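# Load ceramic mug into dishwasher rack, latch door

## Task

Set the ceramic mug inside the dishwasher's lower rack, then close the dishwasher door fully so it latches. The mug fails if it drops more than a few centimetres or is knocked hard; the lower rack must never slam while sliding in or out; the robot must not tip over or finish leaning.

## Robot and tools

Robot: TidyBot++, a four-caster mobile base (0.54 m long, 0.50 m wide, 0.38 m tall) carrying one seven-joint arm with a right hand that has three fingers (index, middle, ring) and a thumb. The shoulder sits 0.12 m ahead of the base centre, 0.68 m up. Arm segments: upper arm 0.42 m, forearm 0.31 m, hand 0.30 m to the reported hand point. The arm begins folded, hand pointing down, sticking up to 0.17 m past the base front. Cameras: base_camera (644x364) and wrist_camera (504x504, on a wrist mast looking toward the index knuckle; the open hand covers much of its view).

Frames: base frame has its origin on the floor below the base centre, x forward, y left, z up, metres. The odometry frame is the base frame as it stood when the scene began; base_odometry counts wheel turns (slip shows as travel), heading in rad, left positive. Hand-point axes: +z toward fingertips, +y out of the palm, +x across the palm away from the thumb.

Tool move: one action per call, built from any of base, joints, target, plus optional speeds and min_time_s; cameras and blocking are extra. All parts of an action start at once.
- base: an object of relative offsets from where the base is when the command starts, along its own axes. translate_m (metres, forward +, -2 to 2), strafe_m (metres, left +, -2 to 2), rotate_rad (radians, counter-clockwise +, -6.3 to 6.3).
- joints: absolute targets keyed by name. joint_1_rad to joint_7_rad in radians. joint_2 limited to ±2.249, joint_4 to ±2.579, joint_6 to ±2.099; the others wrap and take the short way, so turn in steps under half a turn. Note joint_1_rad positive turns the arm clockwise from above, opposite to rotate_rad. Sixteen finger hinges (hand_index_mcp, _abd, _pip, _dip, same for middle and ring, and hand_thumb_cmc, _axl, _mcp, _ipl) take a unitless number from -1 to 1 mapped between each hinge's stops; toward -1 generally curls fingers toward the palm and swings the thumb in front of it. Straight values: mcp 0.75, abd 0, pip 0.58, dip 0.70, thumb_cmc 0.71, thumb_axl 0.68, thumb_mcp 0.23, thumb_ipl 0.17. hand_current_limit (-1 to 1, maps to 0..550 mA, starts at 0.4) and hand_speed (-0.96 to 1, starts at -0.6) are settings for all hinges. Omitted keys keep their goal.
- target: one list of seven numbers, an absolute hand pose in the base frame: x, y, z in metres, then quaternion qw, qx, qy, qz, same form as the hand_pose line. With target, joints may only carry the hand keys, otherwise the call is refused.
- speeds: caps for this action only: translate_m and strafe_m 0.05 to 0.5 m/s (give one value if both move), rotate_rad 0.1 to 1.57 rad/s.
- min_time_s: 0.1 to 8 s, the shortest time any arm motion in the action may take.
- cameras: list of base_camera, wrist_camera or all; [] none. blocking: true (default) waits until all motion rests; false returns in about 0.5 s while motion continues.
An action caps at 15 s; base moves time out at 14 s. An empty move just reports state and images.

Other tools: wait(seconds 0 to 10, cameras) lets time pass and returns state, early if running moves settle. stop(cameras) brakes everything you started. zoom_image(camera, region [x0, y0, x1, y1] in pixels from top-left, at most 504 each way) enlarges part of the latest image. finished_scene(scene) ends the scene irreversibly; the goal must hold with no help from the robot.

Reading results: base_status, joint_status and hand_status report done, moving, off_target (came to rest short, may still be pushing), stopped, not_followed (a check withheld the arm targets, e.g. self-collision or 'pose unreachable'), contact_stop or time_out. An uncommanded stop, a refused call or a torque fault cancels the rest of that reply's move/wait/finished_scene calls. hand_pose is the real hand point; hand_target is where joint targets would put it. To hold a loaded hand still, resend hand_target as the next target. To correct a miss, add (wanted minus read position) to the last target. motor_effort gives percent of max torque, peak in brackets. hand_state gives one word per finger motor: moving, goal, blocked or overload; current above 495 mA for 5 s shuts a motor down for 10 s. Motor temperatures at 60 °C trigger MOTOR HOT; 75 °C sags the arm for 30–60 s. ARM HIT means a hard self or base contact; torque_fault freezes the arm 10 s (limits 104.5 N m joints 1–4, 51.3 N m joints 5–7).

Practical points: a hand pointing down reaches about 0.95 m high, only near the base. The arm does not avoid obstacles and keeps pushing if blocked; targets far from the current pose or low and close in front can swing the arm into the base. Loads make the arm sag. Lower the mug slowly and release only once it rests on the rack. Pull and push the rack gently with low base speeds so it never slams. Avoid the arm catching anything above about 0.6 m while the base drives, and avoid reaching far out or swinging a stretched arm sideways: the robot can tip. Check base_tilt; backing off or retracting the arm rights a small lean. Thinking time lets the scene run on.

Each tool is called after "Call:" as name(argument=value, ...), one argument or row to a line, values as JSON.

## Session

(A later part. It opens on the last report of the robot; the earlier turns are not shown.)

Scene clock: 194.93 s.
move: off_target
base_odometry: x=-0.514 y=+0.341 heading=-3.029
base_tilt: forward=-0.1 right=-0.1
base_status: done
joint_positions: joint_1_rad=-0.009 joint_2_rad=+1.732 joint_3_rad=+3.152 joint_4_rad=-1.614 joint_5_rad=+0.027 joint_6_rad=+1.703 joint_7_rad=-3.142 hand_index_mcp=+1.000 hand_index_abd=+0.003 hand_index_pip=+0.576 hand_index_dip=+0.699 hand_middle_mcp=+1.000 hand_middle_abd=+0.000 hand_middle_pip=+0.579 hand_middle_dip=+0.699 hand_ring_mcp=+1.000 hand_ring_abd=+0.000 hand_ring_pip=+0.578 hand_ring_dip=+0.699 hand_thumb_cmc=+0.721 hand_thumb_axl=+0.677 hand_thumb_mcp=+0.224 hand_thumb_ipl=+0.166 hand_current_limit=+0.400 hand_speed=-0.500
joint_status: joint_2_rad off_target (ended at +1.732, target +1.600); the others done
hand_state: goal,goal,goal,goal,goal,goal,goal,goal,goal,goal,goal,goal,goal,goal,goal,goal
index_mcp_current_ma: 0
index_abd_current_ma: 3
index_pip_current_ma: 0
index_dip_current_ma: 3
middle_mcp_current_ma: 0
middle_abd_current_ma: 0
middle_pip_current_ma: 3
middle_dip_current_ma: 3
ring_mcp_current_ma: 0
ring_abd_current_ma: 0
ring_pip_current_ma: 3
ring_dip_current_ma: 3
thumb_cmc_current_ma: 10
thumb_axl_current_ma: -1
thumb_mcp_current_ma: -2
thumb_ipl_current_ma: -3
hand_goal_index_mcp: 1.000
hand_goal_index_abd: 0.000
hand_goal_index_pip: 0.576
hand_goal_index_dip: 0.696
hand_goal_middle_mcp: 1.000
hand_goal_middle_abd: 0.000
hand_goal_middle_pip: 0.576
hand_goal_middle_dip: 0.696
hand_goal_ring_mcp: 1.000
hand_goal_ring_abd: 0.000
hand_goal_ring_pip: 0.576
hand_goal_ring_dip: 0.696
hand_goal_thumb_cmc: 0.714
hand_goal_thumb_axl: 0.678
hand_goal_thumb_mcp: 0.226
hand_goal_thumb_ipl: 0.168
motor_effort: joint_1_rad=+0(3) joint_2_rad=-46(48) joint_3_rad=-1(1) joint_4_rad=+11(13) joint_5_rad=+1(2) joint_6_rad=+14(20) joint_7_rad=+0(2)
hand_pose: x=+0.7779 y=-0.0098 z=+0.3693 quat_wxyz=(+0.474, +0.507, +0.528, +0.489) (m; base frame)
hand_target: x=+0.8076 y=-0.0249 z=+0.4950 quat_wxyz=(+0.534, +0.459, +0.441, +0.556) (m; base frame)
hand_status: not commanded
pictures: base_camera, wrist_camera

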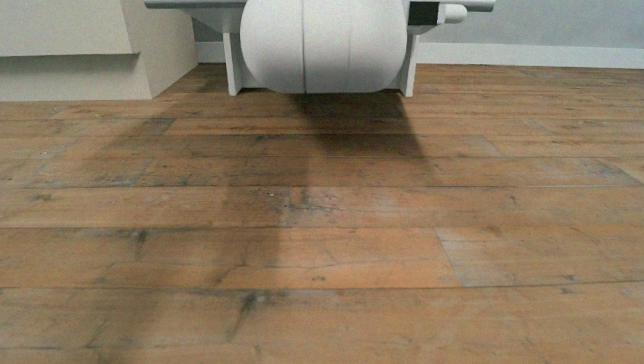

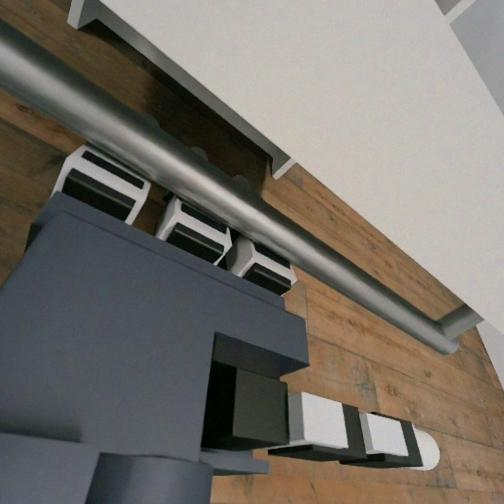

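Call:
move(
  joints={"joint_1_rad": 0.0, "joint_2_rad": 1.34, "joint_4_rad": -1.73, "joint_6_rad": 1.56},
  min_time_s=2.5,
  cameras=["wrist_camera"],
)

Call:
move(
  joints={"joint_1_rad": 0.0, "joint_2_rad": 1.08, "joint_4_rad": -1.86, "joint_6_rad": 1.31},
  min_time_s=2.5,
  cameras=["all"],
)

Scene clock: 198.03 s.
move: off_target
base_odometry: x=-0.514 y=+0.341 heading=-3.029
base_tilt: forward=+0.0 right=-0.1
base_status: not commanded
joint_positions: joint_1_rad=-0.008 joint_2_rad=+1.445 joint_3_rad=+3.151 joint_4_rad=-1.741 joint_5_rad=+0.027 joint_6_rad=+1.601 joint_7_rad=-3.142 hand_index_mcp=+1.000 hand_index_abd=+0.003 hand_index_pip=+0.576 hand_index_dip=+0.699 hand_middle_mcp=+1.000 hand_middle_abd=+0.000 hand_middle_pip=+0.579 hand_middle_dip=+0.699 hand_ring_mcp=+1.000 hand_ring_abd=+0.000 hand_ring_pip=+0.578 hand_ring_dip=+0.699 hand_thumb_cmc=+0.721 hand_thumb_axl=+0.677 hand_thumb_mcp=+0.224 hand_thumb_ipl=+0.166 hand_current_limit=+0.400 hand_speed=-0.500
joint_status: joint_2_rad off_target (ended at +1.445, target +1.340); the others done
hand_state: goal,goal,goal,goal,goal,goal,goal,goal,goal,goal,goal,goal,goal,goal,goal,goal
index_mcp_current_ma: 0
index_abd_current_ma: 3
index_pip_current_ma: 0
index_dip_current_ma: 3
middle_mcp_current_ma: 0
middle_abd_current_ma: 0
middle_pip_current_ma: 3
middle_dip_current_ma: 3
ring_mcp_current_ma: 0
ring_abd_current_ma: 0
ring_pip_current_ma: 3
ring_dip_current_ma: 3
thumb_cmc_current_ma: 10
thumb_axl_current_ma: -1
thumb_mcp_current_ma: -2
thumb_ipl_current_ma: -3
hand_goal_index_mcp: 1.000
hand_goal_index_abd: 0.000
hand_goal_index_pip: 0.576
hand_goal_index_dip: 0.696
hand_goal_middle_mcp: 1.000
hand_goal_middle_abd: 0.000
hand_goal_middle_pip: 0.576
hand_goal_middle_dip: 0.696
hand_goal_ring_mcp: 1.000
hand_goal_ring_abd: 0.000
hand_goal_ring_pip: 0.576
hand_goal_ring_dip: 0.696
hand_goal_thumb_cmc: 0.714
hand_goal_thumb_axl: 0.678
hand_goal_thumb_mcp: 0.226
hand_goal_thumb_ipl: 0.168
motor_effort: joint_1_rad=+1(4) joint_2_rad=-42(48) joint_3_rad=+0(1) joint_4_rad=+9(13) joint_5_rad=+0(3) joint_6_rad=+15(16) joint_7_rad=+1(1)
hand_pose: x=+0.8256 y=-0.0103 z=+0.5010 quat_wxyz=(+0.490, +0.493, +0.514, +0.502) (m; base frame)
hand_target: x=+0.8469 y=-0.0250 z=+0.5666 quat_wxyz=(+0.504, +0.494, +0.474, +0.525) (m; base frame)
hand_status: not commanded
pictures: wrist_camera

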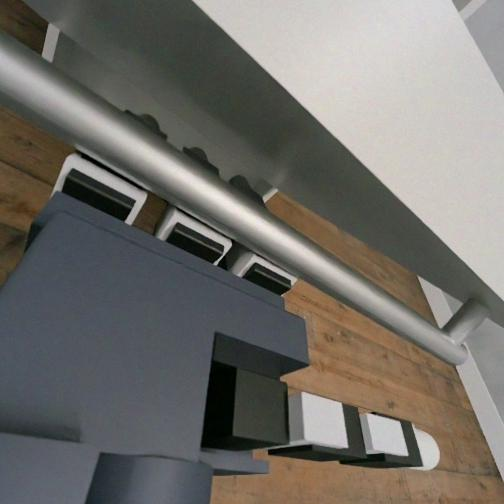

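Scene clock: 200.83 s.
move: off_target
base_odometry: x=-0.514 y=+0.341 heading=-3.029
base_tilt: forward=-0.1 right=-0.2
base_status: not commanded
joint_positions: joint_1_rad=-0.008 joint_2_rad=+1.190 joint_3_rad=+3.151 joint_4_rad=-1.877 joint_5_rad=+0.027 joint_6_rad=+1.350 joint_7_rad=-3.142 hand_index_mcp=+1.000 hand_index_abd=+0.003 hand_index_pip=+0.576 hand_index_dip=+0.699 hand_middle_mcp=+1.000 hand_middle_abd=+0.000 hand_middle_pip=+0.579 hand_middle_dip=+0.699 hand_ring_mcp=+1.000 hand_ring_abd=+0.000 hand_ring_pip=+0.578 hand_ring_dip=+0.699 hand_thumb_cmc=+0.721 hand_thumb_axl=+0.677 hand_thumb_mcp=+0.224 hand_thumb_ipl=+0.166 hand_current_limit=+0.400 hand_speed=-0.500
joint_status: joint_2_rad off_target (ended at +1.190, target +1.080); the others done
hand_state: goal,goal,goal,goal,goal,goal,goal,goal,goal,goal,goal,goal,goal,goal,goal,goal
index_mcp_current_ma: 0
index_abd_current_ma: 3
index_pip_current_ma: 0
index_dip_current_ma: 3
middle_mcp_current_ma: 0
middle_abd_current_ma: 0
middle_pip_current_ma: 3
middle_dip_current_ma: 3
ring_mcp_current_ma: 0
ring_abd_current_ma: 0
ring_pip_current_ma: 3
ring_dip_current_ma: 3
thumb_cmc_current_ma: 10
thumb_axl_current_ma: -1
thumb_mcp_current_ma: -2
thumb_ipl_current_ma: -3
hand_goal_index_mcp: 1.000
hand_goal_index_abd: 0.000
hand_goal_index_pip: 0.576
hand_goal_index_dip: 0.696
hand_goal_middle_mcp: 1.000
hand_goal_middle_abd: 0.000
hand_goal_middle_pip: 0.576
hand_goal_middle_dip: 0.696
hand_goal_ring_mcp: 1.000
hand_goal_ring_abd: 0.000
hand_goal_ring_pip: 0.576
hand_goal_ring_dip: 0.696
hand_goal_thumb_cmc: 0.714
hand_goal_thumb_axl: 0.678
hand_goal_thumb_mcp: 0.226
hand_goal_thumb_ipl: 0.168
motor_effort: joint_1_rad=+0(4) joint_2_rad=-43(46) joint_3_rad=-1(1) joint_4_rad=+12(13) joint_5_rad=+0(3) joint_6_rad=+15(17) joint_7_rad=+1(2)
hand_pose: x=+0.8443 y=-0.0106 z=+0.5647 quat_wxyz=(+0.457, +0.524, +0.546, +0.467) (m; base frame)
hand_target: x=+0.8589 y=-0.0250 z=+0.6381 quat_wxyz=(+0.475, +0.525, +0.504, +0.495) (m; base frame)
hand_status: not commanded
pictures: base_camera, wrist_camera

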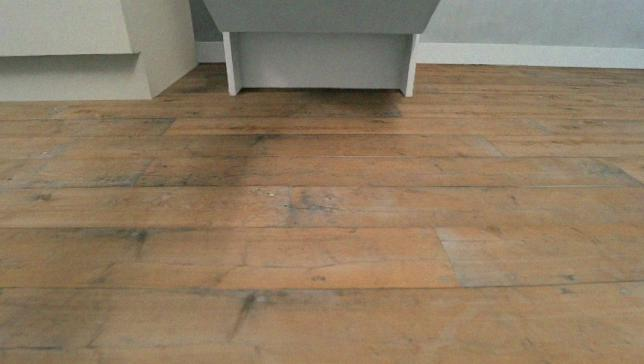

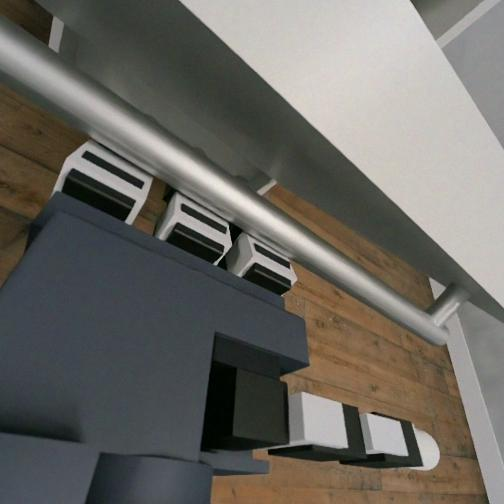

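Call:
move(
  base={"translate_m": 0.045},
  speeds={"translate_m": 0.05},
  joints={"joint_1_rad": 0.0, "joint_2_rad": 0.80, "joint_4_rad": -1.955, "joint_6_rad": 1.07},
  min_time_s=2.5,
  cameras=["all"],
)

Scene clock: 204.03 s.
move: off_target
base_odometry: x=-0.559 y=+0.336 heading=-3.029
base_tilt: forward=+0.0 right=-0.1
base_status: done
joint_positions: joint_1_rad=-0.008 joint_2_rad=+0.908 joint_3_rad=+3.151 joint_4_rad=-1.982 joint_5_rad=+0.027 joint_6_rad=+1.101 joint_7_rad=-3.142 hand_index_mcp=+1.000 hand_index_abd=-0.003 hand_index_pip=+0.576 hand_index_dip=+0.699 hand_middle_mcp=+1.000 hand_middle_abd=+0.000 hand_middle_pip=+0.579 hand_middle_dip=+0.699 hand_ring_mcp=+1.000 hand_ring_abd=+0.000 hand_ring_pip=+0.578 hand_ring_dip=+0.699 hand_thumb_cmc=+0.721 hand_thumb_axl=+0.677 hand_thumb_mcp=+0.224 hand_thumb_ipl=+0.166 hand_current_limit=+0.400 hand_speed=-0.500
joint_status: joint_2_rad off_target (ended at +0.908, target +0.800); the others done
hand_state: goal,goal,goal,goal,goal,goal,goal,goal,goal,goal,goal,goal,goal,goal,goal,goal
index_mcp_current_ma: 0
index_abd_current_ma: -3
index_pip_current_ma: 0
index_dip_current_ma: 3
middle_mcp_current_ma: 0
middle_abd_current_ma: 0
middle_pip_current_ma: 3
middle_dip_current_ma: 3
ring_mcp_current_ma: 0
ring_abd_current_ma: 0
ring_pip_current_ma: 3
ring_dip_current_ma: 3
thumb_cmc_current_ma: 10
thumb_axl_current_ma: -1
thumb_mcp_current_ma: -2
thumb_ipl_current_ma: -3
hand_goal_index_mcp: 1.000
hand_goal_index_abd: 0.000
hand_goal_index_pip: 0.576
hand_goal_index_dip: 0.696
hand_goal_middle_mcp: 1.000
hand_goal_middle_abd: 0.000
hand_goal_middle_pip: 0.576
hand_goal_middle_dip: 0.696
hand_goal_ring_mcp: 1.000
hand_goal_ring_abd: 0.000
hand_goal_ring_pip: 0.576
hand_goal_ring_dip: 0.696
hand_goal_thumb_cmc: 0.714
hand_goal_thumb_axl: 0.678
hand_goal_thumb_mcp: 0.226
hand_goal_thumb_ipl: 0.168
motor_effort: joint_1_rad=+0(2) joint_2_rad=-42(45) joint_3_rad=-1(1) joint_4_rad=+16(17) joint_5_rad=+1(2) joint_6_rad=+16(18) joint_7_rad=+0(2)
hand_pose: x=+0.8422 y=-0.0116 z=+0.6540 quat_wxyz=(+0.440, +0.541, +0.562, +0.445) (m; base frame)
hand_target: x=+0.8484 y=-0.0251 z=+0.7329 quat_wxyz=(+0.461, +0.539, +0.517, +0.480) (m; base frame)
hand_status: not commanded
pictures: base_camera, wrist_camera

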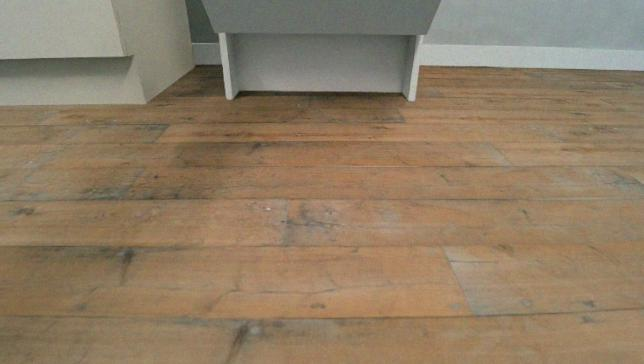

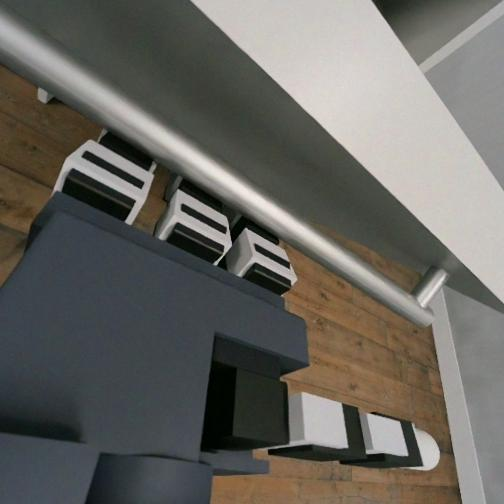

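Call:
move(
  base={"translate_m": 0.115},
  speeds={"translate_m": 0.05},
  joints={"joint_1_rad": 0.0, "joint_2_rad": 0.48, "joint_4_rad": -1.92, "joint_6_rad": 0.58},
  min_time_s=3,
  cameras=["all"],
)

Scene clock: 207.47 s.
Motor temperatures (°C): [36 40 31 36 42 42 43]
move: off_target
base_odometry: x=-0.673 y=+0.323 heading=-3.029
base_tilt: forward=-0.1 right=+0.0
base_status: done
joint_positions: joint_1_rad=-0.008 joint_2_rad=+0.579 joint_3_rad=+3.150 joint_4_rad=-1.982 joint_5_rad=+0.027 joint_6_rad=+0.616 joint_7_rad=-3.142 hand_index_mcp=+1.000 hand_index_abd=-0.002 hand_index_pip=+0.576 hand_index_dip=+0.699 hand_middle_mcp=+1.000 hand_middle_abd=+0.000 hand_middle_pip=+0.579 hand_middle_dip=+0.699 hand_ring_mcp=+1.000 hand_ring_abd=+0.000 hand_ring_pip=+0.578 hand_ring_dip=+0.699 hand_thumb_cmc=+0.721 hand_thumb_axl=+0.677 hand_thumb_mcp=+0.224 hand_thumb_ipl=+0.166 hand_current_limit=+0.400 hand_speed=-0.500
joint_status: joint_2_rad off_target (ended at +0.579, target +0.480); joint_4_rad off_target (ended at -1.982, target -1.920); the others done
hand_state: goal,goal,goal,goal,goal,goal,goal,goal,goal,goal,goal,goal,goal,goal,goal,goal
index_mcp_current_ma: 0
index_abd_current_ma: -2
index_pip_current_ma: 0
index_dip_current_ma: 3
middle_mcp_current_ma: 0
middle_abd_current_ma: 0
middle_pip_current_ma: 3
middle_dip_current_ma: 3
ring_mcp_current_ma: 0
ring_abd_current_ma: 0
ring_pip_current_ma: 3
ring_dip_current_ma: 3
thumb_cmc_current_ma: 10
thumb_axl_current_ma: -1
thumb_mcp_current_ma: -2
thumb_ipl_current_ma: -3
hand_goal_index_mcp: 1.000
hand_goal_index_abd: 0.000
hand_goal_index_pip: 0.576
hand_goal_index_dip: 0.696
hand_goal_middle_mcp: 1.000
hand_goal_middle_abd: 0.000
hand_goal_middle_pip: 0.576
hand_goal_middle_dip: 0.696
hand_goal_ring_mcp: 1.000
hand_goal_ring_abd: 0.000
hand_goal_ring_pip: 0.576
hand_goal_ring_dip: 0.696
hand_goal_thumb_cmc: 0.714
hand_goal_thumb_axl: 0.678
hand_goal_thumb_mcp: 0.226
hand_goal_thumb_ipl: 0.168
motor_effort: joint_1_rad=-1(3) joint_2_rad=-37(42) joint_3_rad=-1(1) joint_4_rad=+21(22) joint_5_rad=+2(2) joint_6_rad=+15(16) joint_7_rad=+0(1)
hand_pose: x=+0.8338 y=-0.0138 z=+0.7403 quat_wxyz=(+0.399, +0.574, +0.595, +0.397) (m; base frame)
hand_target: x=+0.8385 y=-0.0251 z=+0.8302 quat_wxyz=(+0.425, +0.570, +0.546, +0.443) (m; base frame)
hand_status: not commanded
pictures: base_camera, wrist_camera

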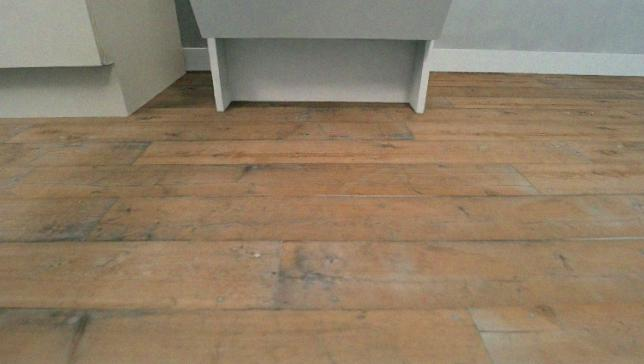

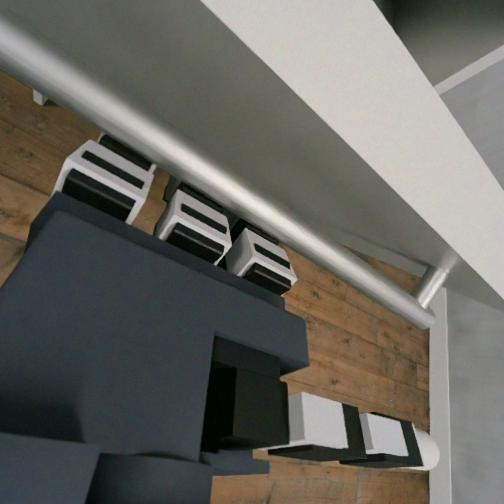

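Call:
move(
  base={"translate_m": 0.14},
  speeds={"translate_m": 0.06},
  joints={"joint_1_rad": 0.0, "joint_2_rad": 0.27, "joint_4_rad": -1.69, "joint_6_rad": -0.02},
  min_time_s=3.2,
  cameras=["all"],
)

Scene clock: 211.20 s.
move: off_target
base_odometry: x=-0.813 y=+0.307 heading=-3.029
base_tilt: forward=+0.0 right=+0.0
base_status: done
joint_positions: joint_1_rad=-0.008 joint_2_rad=+0.356 joint_3_rad=+3.149 joint_4_rad=-1.770 joint_5_rad=+0.027 joint_6_rad=+0.017 joint_7_rad=-3.142 hand_index_mcp=+1.000 hand_index_abd=-0.003 hand_index_pip=+0.576 hand_index_dip=+0.699 hand_middle_mcp=+1.000 hand_middle_abd=+0.000 hand_middle_pip=+0.579 hand_middle_dip=+0.699 hand_ring_mcp=+1.000 hand_ring_abd=+0.000 hand_ring_pip=+0.578 hand_ring_dip=+0.699 hand_thumb_cmc=+0.721 hand_thumb_axl=+0.677 hand_thumb_mcp=+0.224 hand_thumb_ipl=+0.166 hand_current_limit=+0.400 hand_speed=-0.500
joint_status: joint_4_rad off_target (ended at -1.770, target -1.690); the others done
hand_state: goal,goal,goal,goal,goal,goal,goal,goal,goal,goal,goal,goal,goal,goal,goal,goal
index_mcp_current_ma: 0
index_abd_current_ma: -3
index_pip_current_ma: 0
index_dip_current_ma: 3
middle_mcp_current_ma: 0
middle_abd_current_ma: 0
middle_pip_current_ma: 3
middle_dip_current_ma: 3
ring_mcp_current_ma: 0
ring_abd_current_ma: 0
ring_pip_current_ma: 3
ring_dip_current_ma: 3
thumb_cmc_current_ma: 10
thumb_axl_current_ma: -1
thumb_mcp_current_ma: -2
thumb_ipl_current_ma: -3
hand_goal_index_mcp: 1.000
hand_goal_index_abd: 0.000
hand_goal_index_pip: 0.576
hand_goal_index_dip: 0.696
hand_goal_middle_mcp: 1.000
hand_goal_middle_abd: 0.000
hand_goal_middle_pip: 0.576
hand_goal_middle_dip: 0.696
hand_goal_ring_mcp: 1.000
hand_goal_ring_abd: 0.000
hand_goal_ring_pip: 0.576
hand_goal_ring_dip: 0.696
hand_goal_thumb_cmc: 0.714
hand_goal_thumb_axl: 0.678
hand_goal_thumb_mcp: 0.226
hand_goal_thumb_ipl: 0.168
motor_effort: joint_1_rad=+0(3) joint_2_rad=-33(37) joint_3_rad=-1(2) joint_4_rad=+26(26) joint_5_rad=+2(2) joint_6_rad=+15(16) joint_7_rad=+0(2)
hand_pose: x=+0.8357 y=-0.0180 z=+0.8296 quat_wxyz=(+0.354, +0.606, +0.624, +0.344) (m; base frame)
hand_target: x=+0.8321 y=-0.0251 z=+0.9251 quat_wxyz=(+0.380, +0.603, +0.579, +0.396) (m; base frame)
hand_status: not commanded
pictures: base_camera, wrist_camera

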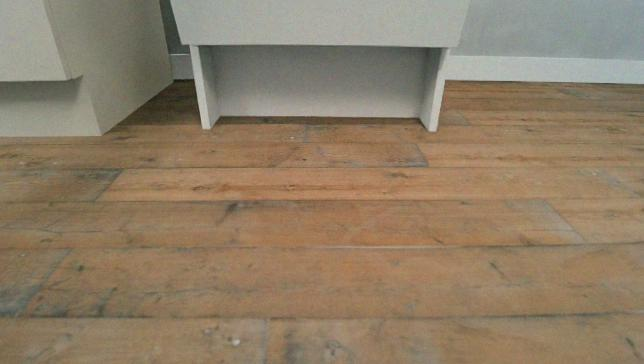

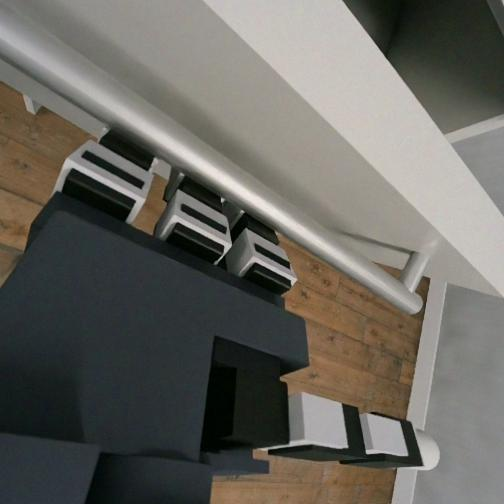

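Call:
move(
  base={"translate_m": 0.14},
  speeds={"translate_m": 0.06},
  joints={"joint_1_rad": 0.0, "joint_2_rad": 0.25, "joint_4_rad": -1.35, "joint_6_rad": -0.57},
  min_time_s=3.2,
  cameras=["all"],
)

Scene clock: 214.90 s.
move: off_target
base_odometry: x=-0.952 y=+0.292 heading=-3.029
base_tilt: forward=+0.0 right=-0.1
base_status: done
joint_positions: joint_1_rad=-0.007 joint_2_rad=+0.329 joint_3_rad=+3.148 joint_4_rad=-1.434 joint_5_rad=+0.027 joint_6_rad=-0.541 joint_7_rad=-3.142 hand_index_mcp=+1.001 hand_index_abd=-0.006 hand_index_pip=+0.600 hand_index_dip=+0.699 hand_middle_mcp=+1.000 hand_middle_abd=+0.000 hand_middle_pip=+0.579 hand_middle_dip=+0.699 hand_ring_mcp=+1.000 hand_ring_abd=+0.000 hand_ring_pip=+0.578 hand_ring_dip=+0.699 hand_thumb_cmc=+0.721 hand_thumb_axl=+0.677 hand_thumb_mcp=+0.224 hand_thumb_ipl=+0.166 hand_current_limit=+0.400 hand_speed=-0.500
joint_status: joint_4_rad off_target (ended at -1.434, target -1.350); the others done
hand_state: goal,goal,blocked,goal,goal,goal,goal,goal,goal,goal,goal,goal,goal,goal,goal,goal
index_mcp_current_ma: 1
index_abd_current_ma: -7
index_pip_current_ma: 50
index_dip_current_ma: 3
middle_mcp_current_ma: 0
middle_abd_current_ma: 0
middle_pip_current_ma: 3
middle_dip_current_ma: 3
ring_mcp_current_ma: 0
ring_abd_current_ma: 0
ring_pip_current_ma: 3
ring_dip_current_ma: 3
thumb_cmc_current_ma: 10
thumb_axl_current_ma: -1
thumb_mcp_current_ma: -2
thumb_ipl_current_ma: -3
hand_goal_index_mcp: 1.000
hand_goal_index_abd: 0.000
hand_goal_index_pip: 0.576
hand_goal_index_dip: 0.696
hand_goal_middle_mcp: 1.000
hand_goal_middle_abd: 0.000
hand_goal_middle_pip: 0.576
hand_goal_middle_dip: 0.696
hand_goal_ring_mcp: 1.000
hand_goal_ring_abd: 0.000
hand_goal_ring_pip: 0.576
hand_goal_ring_dip: 0.696
hand_goal_thumb_cmc: 0.714
hand_goal_thumb_axl: 0.678
hand_goal_thumb_mcp: 0.226
hand_goal_thumb_ipl: 0.168
motor_effort: joint_1_rad=-1(3) joint_2_rad=-33(36) joint_3_rad=-1(2) joint_4_rad=+27(29) joint_5_rad=+2(3) joint_6_rad=+15(16) joint_7_rad=+1(1)
hand_pose: x=+0.8447 y=-0.0222 z=+0.8822 quat_wxyz=(+0.296, +0.640, +0.652, +0.279) (m; base frame)
hand_target: x=+0.8336 y=-0.0251 z=+0.9796 quat_wxyz=(+0.323, +0.638, +0.612, +0.337) (m; base frame)
hand_status: not commanded
pictures: base_camera, wrist_camera

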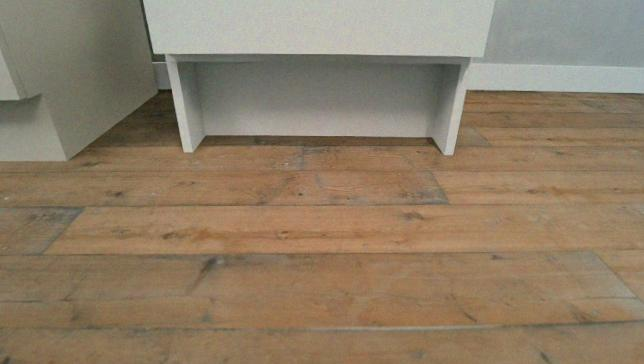

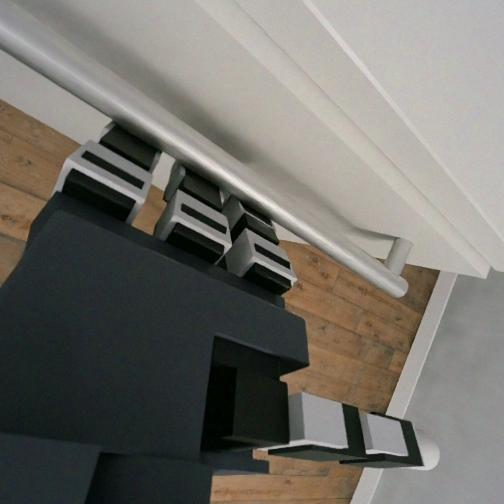

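Call:
move(
  base={"translate_m": 0.08},
  speeds={"translate_m": 0.05},
  joints={"joint_1_rad": 0.0, "joint_2_rad": 0.255, "joint_4_rad": -1.24, "joint_6_rad": -0.79},
  min_time_s=2.5,
  cameras=["all"],
)

Scene clock: 217.83 s.
move: off_target
base_odometry: x=-1.031 y=+0.283 heading=-3.029
base_tilt: forward=-0.1 right=+0.0
base_status: done
joint_positions: joint_1_rad=-0.006 joint_2_rad=+0.259 joint_3_rad=+3.147 joint_4_rad=-1.392 joint_5_rad=+0.024 joint_6_rad=-0.827 joint_7_rad=-3.146 hand_index_mcp=+1.002 hand_index_abd=-0.007 hand_index_pip=+0.591 hand_index_dip=+0.698 hand_middle_mcp=+1.001 hand_middle_abd=-0.003 hand_middle_pip=+0.584 hand_middle_dip=+0.699 hand_ring_mcp=+1.000 hand_ring_abd=+0.000 hand_ring_pip=+0.578 hand_ring_dip=+0.699 hand_thumb_cmc=+0.720 hand_thumb_axl=+0.677 hand_thumb_mcp=+0.224 hand_thumb_ipl=+0.166 hand_current_limit=+0.400 hand_speed=-0.500
joint_status: joint_4_rad off_target (ended at -1.392, target -1.240); the others done
hand_state: goal,goal,goal,goal,goal,goal,goal,goal,goal,goal,goal,goal,goal,goal,goal,goal
index_mcp_current_ma: 2
index_abd_current_ma: -9
index_pip_current_ma: 27
index_dip_current_ma: 3
middle_mcp_current_ma: 1
middle_abd_current_ma: -3
middle_pip_current_ma: 11
middle_dip_current_ma: 3
ring_mcp_current_ma: 0
ring_abd_current_ma: 0
ring_pip_current_ma: 2
ring_dip_current_ma: 3
thumb_cmc_current_ma: 8
thumb_axl_current_ma: -1
thumb_mcp_current_ma: -2
thumb_ipl_current_ma: -3
hand_goal_index_mcp: 1.000
hand_goal_index_abd: 0.000
hand_goal_index_pip: 0.576
hand_goal_index_dip: 0.696
hand_goal_middle_mcp: 1.000
hand_goal_middle_abd: 0.000
hand_goal_middle_pip: 0.576
hand_goal_middle_dip: 0.696
hand_goal_ring_mcp: 1.000
hand_goal_ring_abd: 0.000
hand_goal_ring_pip: 0.576
hand_goal_ring_dip: 0.696
hand_goal_thumb_cmc: 0.714
hand_goal_thumb_axl: 0.678
hand_goal_thumb_mcp: 0.226
hand_goal_thumb_ipl: 0.168
motor_effort: joint_1_rad=+2(3) joint_2_rad=-30(32) joint_3_rad=+1(2) joint_4_rad=+37(38) joint_5_rad=+5(5) joint_6_rad=+28(33) joint_7_rad=+2(3)
hand_pose: x=+0.7927 y=-0.0249 z=+0.8784 quat_wxyz=(+0.238, +0.666, +0.671, +0.222) (m; base frame)
hand_target: x=+0.8214 y=-0.0251 z=+0.9788 quat_wxyz=(+0.288, +0.657, +0.630, +0.300) (m; base frame)
hand_status: not commanded
pictures: base_camera, wrist_camera

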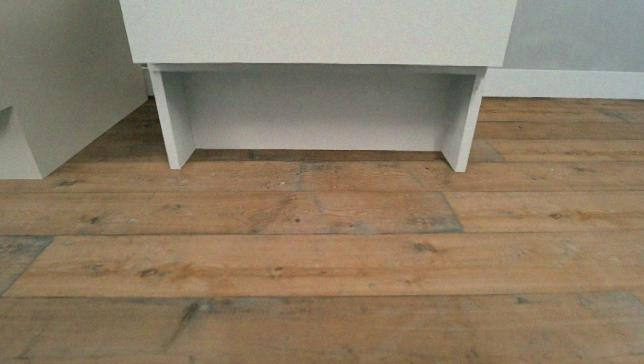

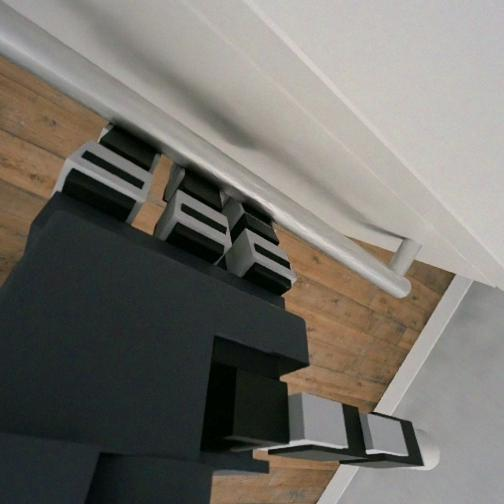

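Call:
move(
  joints={"joint_1_rad": 0.0, "joint_2_rad": 0.32, "joint_4_rad": -1.14, "joint_6_rad": -0.80},
  min_time_s=2,
  cameras=["all"],
)

Scene clock: 220.23 s.
move: off_target
base_odometry: x=-1.031 y=+0.283 heading=-3.029
base_tilt: forward=-0.1 right=-0.1
base_status: not commanded
joint_positions: joint_1_rad=-0.006 joint_2_rad=+0.287 joint_3_rad=+3.147 joint_4_rad=-1.328 joint_5_rad=+0.023 joint_6_rad=-0.904 joint_7_rad=-3.146 hand_index_mcp=+1.002 hand_index_abd=-0.007 hand_index_pip=+0.589 hand_index_dip=+0.698 hand_middle_mcp=+1.001 hand_middle_abd=-0.003 hand_middle_pip=+0.583 hand_middle_dip=+0.699 hand_ring_mcp=+1.000 hand_ring_abd=+0.000 hand_ring_pip=+0.578 hand_ring_dip=+0.699 hand_thumb_cmc=+0.720 hand_thumb_axl=+0.677 hand_thumb_mcp=+0.224 hand_thumb_ipl=+0.166 hand_current_limit=+0.400 hand_speed=-0.500
joint_status: joint_4_rad off_target (ended at -1.328, target -1.140); the others done
hand_state: goal,goal,goal,goal,goal,goal,goal,goal,goal,goal,goal,goal,goal,goal,goal,goal
index_mcp_current_ma: 2
index_abd_current_ma: -9
index_pip_current_ma: 23
index_dip_current_ma: 3
middle_mcp_current_ma: 1
middle_abd_current_ma: -3
middle_pip_current_ma: 11
middle_dip_current_ma: 3
ring_mcp_current_ma: 0
ring_abd_current_ma: 0
ring_pip_current_ma: 2
ring_dip_current_ma: 3
thumb_cmc_current_ma: 8
thumb_axl_current_ma: -1
thumb_mcp_current_ma: -2
thumb_ipl_current_ma: -3
hand_goal_index_mcp: 1.000
hand_goal_index_abd: 0.000
hand_goal_index_pip: 0.576
hand_goal_index_dip: 0.696
hand_goal_middle_mcp: 1.000
hand_goal_middle_abd: 0.000
hand_goal_middle_pip: 0.576
hand_goal_middle_dip: 0.696
hand_goal_ring_mcp: 1.000
hand_goal_ring_abd: 0.000
hand_goal_ring_pip: 0.576
hand_goal_ring_dip: 0.696
hand_goal_thumb_cmc: 0.714
hand_goal_thumb_axl: 0.678
hand_goal_thumb_mcp: 0.226
hand_goal_thumb_ipl: 0.168
motor_effort: joint_1_rad=+2(3) joint_2_rad=-25(32) joint_3_rad=+2(2) joint_4_rad=+42(43) joint_5_rad=+4(6) joint_6_rad=+40(40) joint_7_rad=+2(2)
hand_pose: x=+0.7970 y=-0.0252 z=+0.8768 quat_wxyz=(+0.224, +0.671, +0.675, +0.209) (m; base frame)
hand_target: x=+0.8498 y=-0.0251 z=+0.9891 quat_wxyz=(+0.295, +0.653, +0.626, +0.308) (m; base frame)
hand_status: not commanded
pictures: base_camera, wrist_camera

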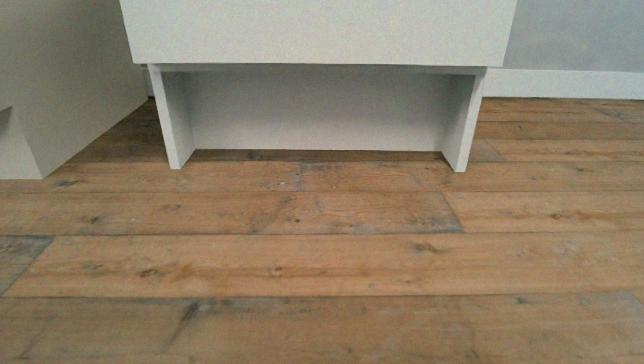

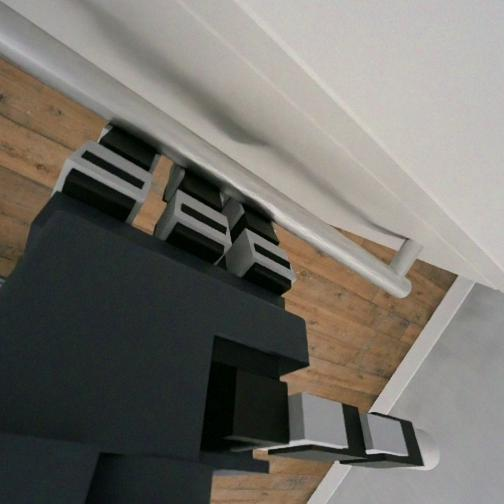

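Call:
move(
  base={"translate_m": -0.05},
  speeds={"translate_m": 0.05},
  joints={"joint_2_rad": 0.26, "joint_4_rad": -1.30, "joint_6_rad": -0.85},
  min_time_s=2,
  cameras=["all"],
)

Scene clock: 222.67 s.
move: done
base_odometry: x=-0.981 y=+0.288 heading=-3.029
base_tilt: forward=-0.1 right=-0.1
base_status: done
joint_positions: joint_1_rad=-0.005 joint_2_rad=+0.298 joint_3_rad=+3.147 joint_4_rad=-1.285 joint_5_rad=+0.023 joint_6_rad=-0.873 joint_7_rad=-3.146 hand_index_mcp=+1.000 hand_index_abd=-0.003 hand_index_pip=+0.581 hand_index_dip=+0.698 hand_middle_mcp=+1.000 hand_middle_abd=-0.003 hand_middle_pip=+0.580 hand_middle_dip=+0.698 hand_ring_mcp=+1.000 hand_ring_abd=+0.000 hand_ring_pip=+0.580 hand_ring_dip=+0.698 hand_thumb_cmc=+0.720 hand_thumb_axl=+0.677 hand_thumb_mcp=+0.224 hand_thumb_ipl=+0.166 hand_current_limit=+0.400 hand_speed=-0.500
joint_status: all done
hand_state: goal,goal,goal,goal,goal,goal,goal,goal,goal,goal,goal,goal,goal,goal,goal,goal
index_mcp_current_ma: 0
index_abd_current_ma: -3
index_pip_current_ma: 6
index_dip_current_ma: 2
middle_mcp_current_ma: 0
middle_abd_current_ma: -3
middle_pip_current_ma: 4
middle_dip_current_ma: 2
ring_mcp_current_ma: 0
ring_abd_current_ma: 0
ring_pip_current_ma: 4
ring_dip_current_ma: 2
thumb_cmc_current_ma: 8
thumb_axl_current_ma: -1
thumb_mcp_current_ma: -2
thumb_ipl_current_ma: -3
hand_goal_index_mcp: 1.000
hand_goal_index_abd: 0.000
hand_goal_index_pip: 0.576
hand_goal_index_dip: 0.696
hand_goal_middle_mcp: 1.000
hand_goal_middle_abd: 0.000
hand_goal_middle_pip: 0.576
hand_goal_middle_dip: 0.696
hand_goal_ring_mcp: 1.000
hand_goal_ring_abd: 0.000
hand_goal_ring_pip: 0.576
hand_goal_ring_dip: 0.696
hand_goal_thumb_cmc: 0.714
hand_goal_thumb_axl: 0.678
hand_goal_thumb_mcp: 0.226
hand_goal_thumb_ipl: 0.168
motor_effort: joint_1_rad=+0(2) joint_2_rad=-26(34) joint_3_rad=-1(2) joint_4_rad=+18(42) joint_5_rad=+0(4) joint_6_rad=+5(40) joint_7_rad=+0(2)
hand_pose: x=+0.8136 y=-0.0257 z=+0.9011 quat_wxyz=(+0.245, +0.664, +0.667, +0.230) (m; base frame)
hand_target: x=+0.8054 y=-0.0251 z=+0.9236 quat_wxyz=(+0.248, +0.674, +0.646, +0.258) (m; base frame)
hand_status: not commanded
pictures: base_camera, wrist_camera

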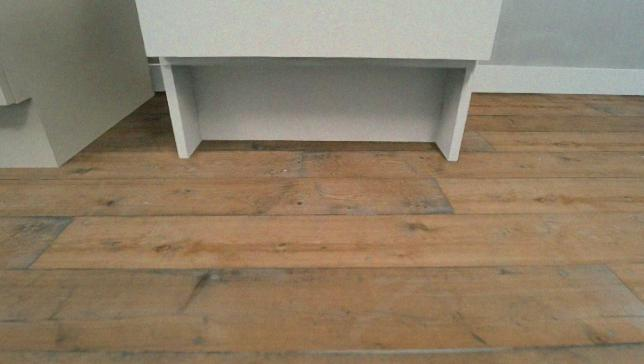

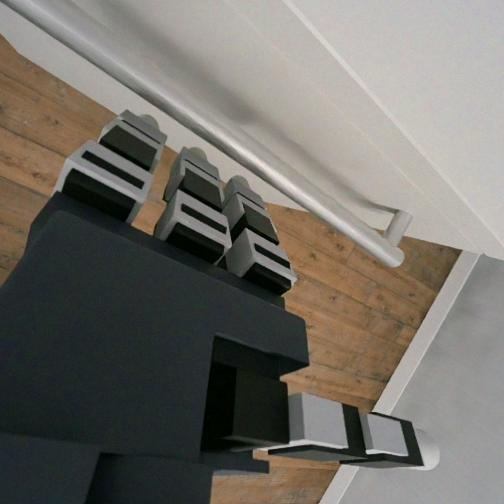

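Call:
move(
  base={"translate_m": -0.35},
  joints={"joint_1_rad": -0.5, "joint_2_rad": -1.2, "joint_4_rad": -2.03, "joint_6_rad": -0.5, "joint_7_rad": 2.463},
  min_time_s=3,
  cameras=["all"],
)

Call:
zoom_image(
  camera="wrist_camera",
  region=[200, 0, 504, 304],
)

Scene clock: 226.13 s.
move: done
base_odometry: x=-0.633 y=+0.328 heading=-3.029
base_tilt: forward=-0.1 right=+0.0
base_status: done
joint_positions: joint_1_rad=-0.487 joint_2_rad=-1.178 joint_3_rad=+3.147 joint_4_rad=-2.013 joint_5_rad=+0.023 joint_6_rad=-0.566 joint_7_rad=-3.765 hand_index_mcp=+1.000 hand_index_abd=-0.001 hand_index_pip=+0.580 hand_index_dip=+0.698 hand_middle_mcp=+1.000 hand_middle_abd=-0.001 hand_middle_pip=+0.579 hand_middle_dip=+0.698 hand_ring_mcp=+1.000 hand_ring_abd=+0.000 hand_ring_pip=+0.579 hand_ring_dip=+0.698 hand_thumb_cmc=+0.720 hand_thumb_axl=+0.677 hand_thumb_mcp=+0.225 hand_thumb_ipl=+0.166 hand_current_limit=+0.400 hand_speed=-0.500
joint_status: all done
hand_state: goal,goal,goal,goal,goal,goal,goal,goal,goal,goal,goal,goal,goal,goal,goal,goal
index_mcp_current_ma: 0
index_abd_current_ma: 0
index_pip_current_ma: 5
index_dip_current_ma: 2
middle_mcp_current_ma: 0
middle_abd_current_ma: 0
middle_pip_current_ma: 4
middle_dip_current_ma: 2
ring_mcp_current_ma: 0
ring_abd_current_ma: 0
ring_pip_current_ma: 4
ring_dip_current_ma: 2
thumb_cmc_current_ma: 8
thumb_axl_current_ma: -1
thumb_mcp_current_ma: -1
thumb_ipl_current_ma: -3
hand_goal_index_mcp: 1.000
hand_goal_index_abd: 0.000
hand_goal_index_pip: 0.576
hand_goal_index_dip: 0.696
hand_goal_middle_mcp: 1.000
hand_goal_middle_abd: 0.000
hand_goal_middle_pip: 0.576
hand_goal_middle_dip: 0.696
hand_goal_ring_mcp: 1.000
hand_goal_ring_abd: 0.000
hand_goal_ring_pip: 0.576
hand_goal_ring_dip: 0.696
hand_goal_thumb_cmc: 0.714
hand_goal_thumb_axl: 0.678
hand_goal_thumb_mcp: 0.226
hand_goal_thumb_ipl: 0.168
motor_effort: joint_1_rad=+0(1) joint_2_rad=+13(29) joint_3_rad=+0(2) joint_4_rad=+16(20) joint_5_rad=+0(2) joint_6_rad=+8(9) joint_7_rad=-1(3)
hand_pose: x=+0.2682 y=-0.0027 z=+1.1607 quat_wxyz=(+0.185, +0.487, +0.423, +0.742) (m; base frame)
hand_target: x=+0.2580 y=-0.0037 z=+1.1687 quat_wxyz=(+0.153, +0.474, +0.396, +0.772) (m; base frame)
hand_status: not commanded
pictures: base_camera, wrist_camera

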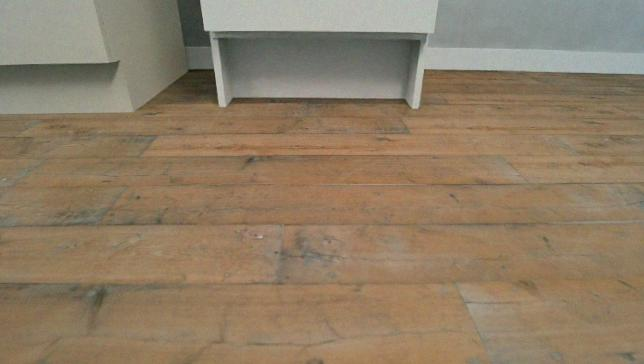

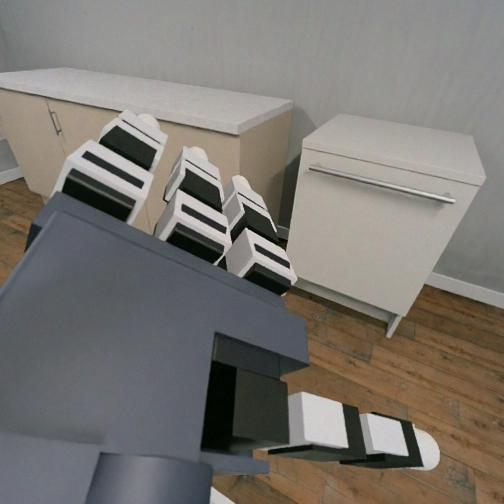

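Scaled by 1.658 from the camera's 504x504 image, which has a finer 720x720 frame.

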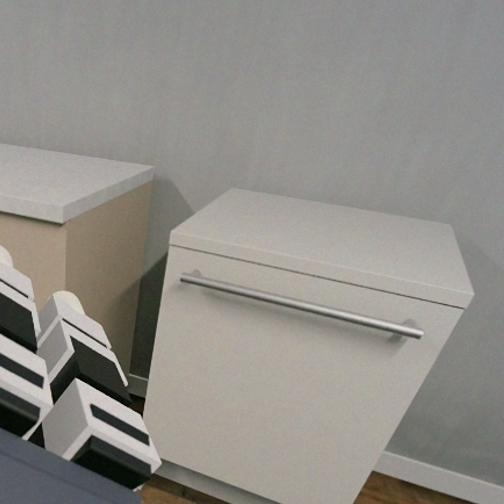

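Door closed flush and latched.

Call:
finished_scene(
  scene=2,
)

The scene is finished: the task was done.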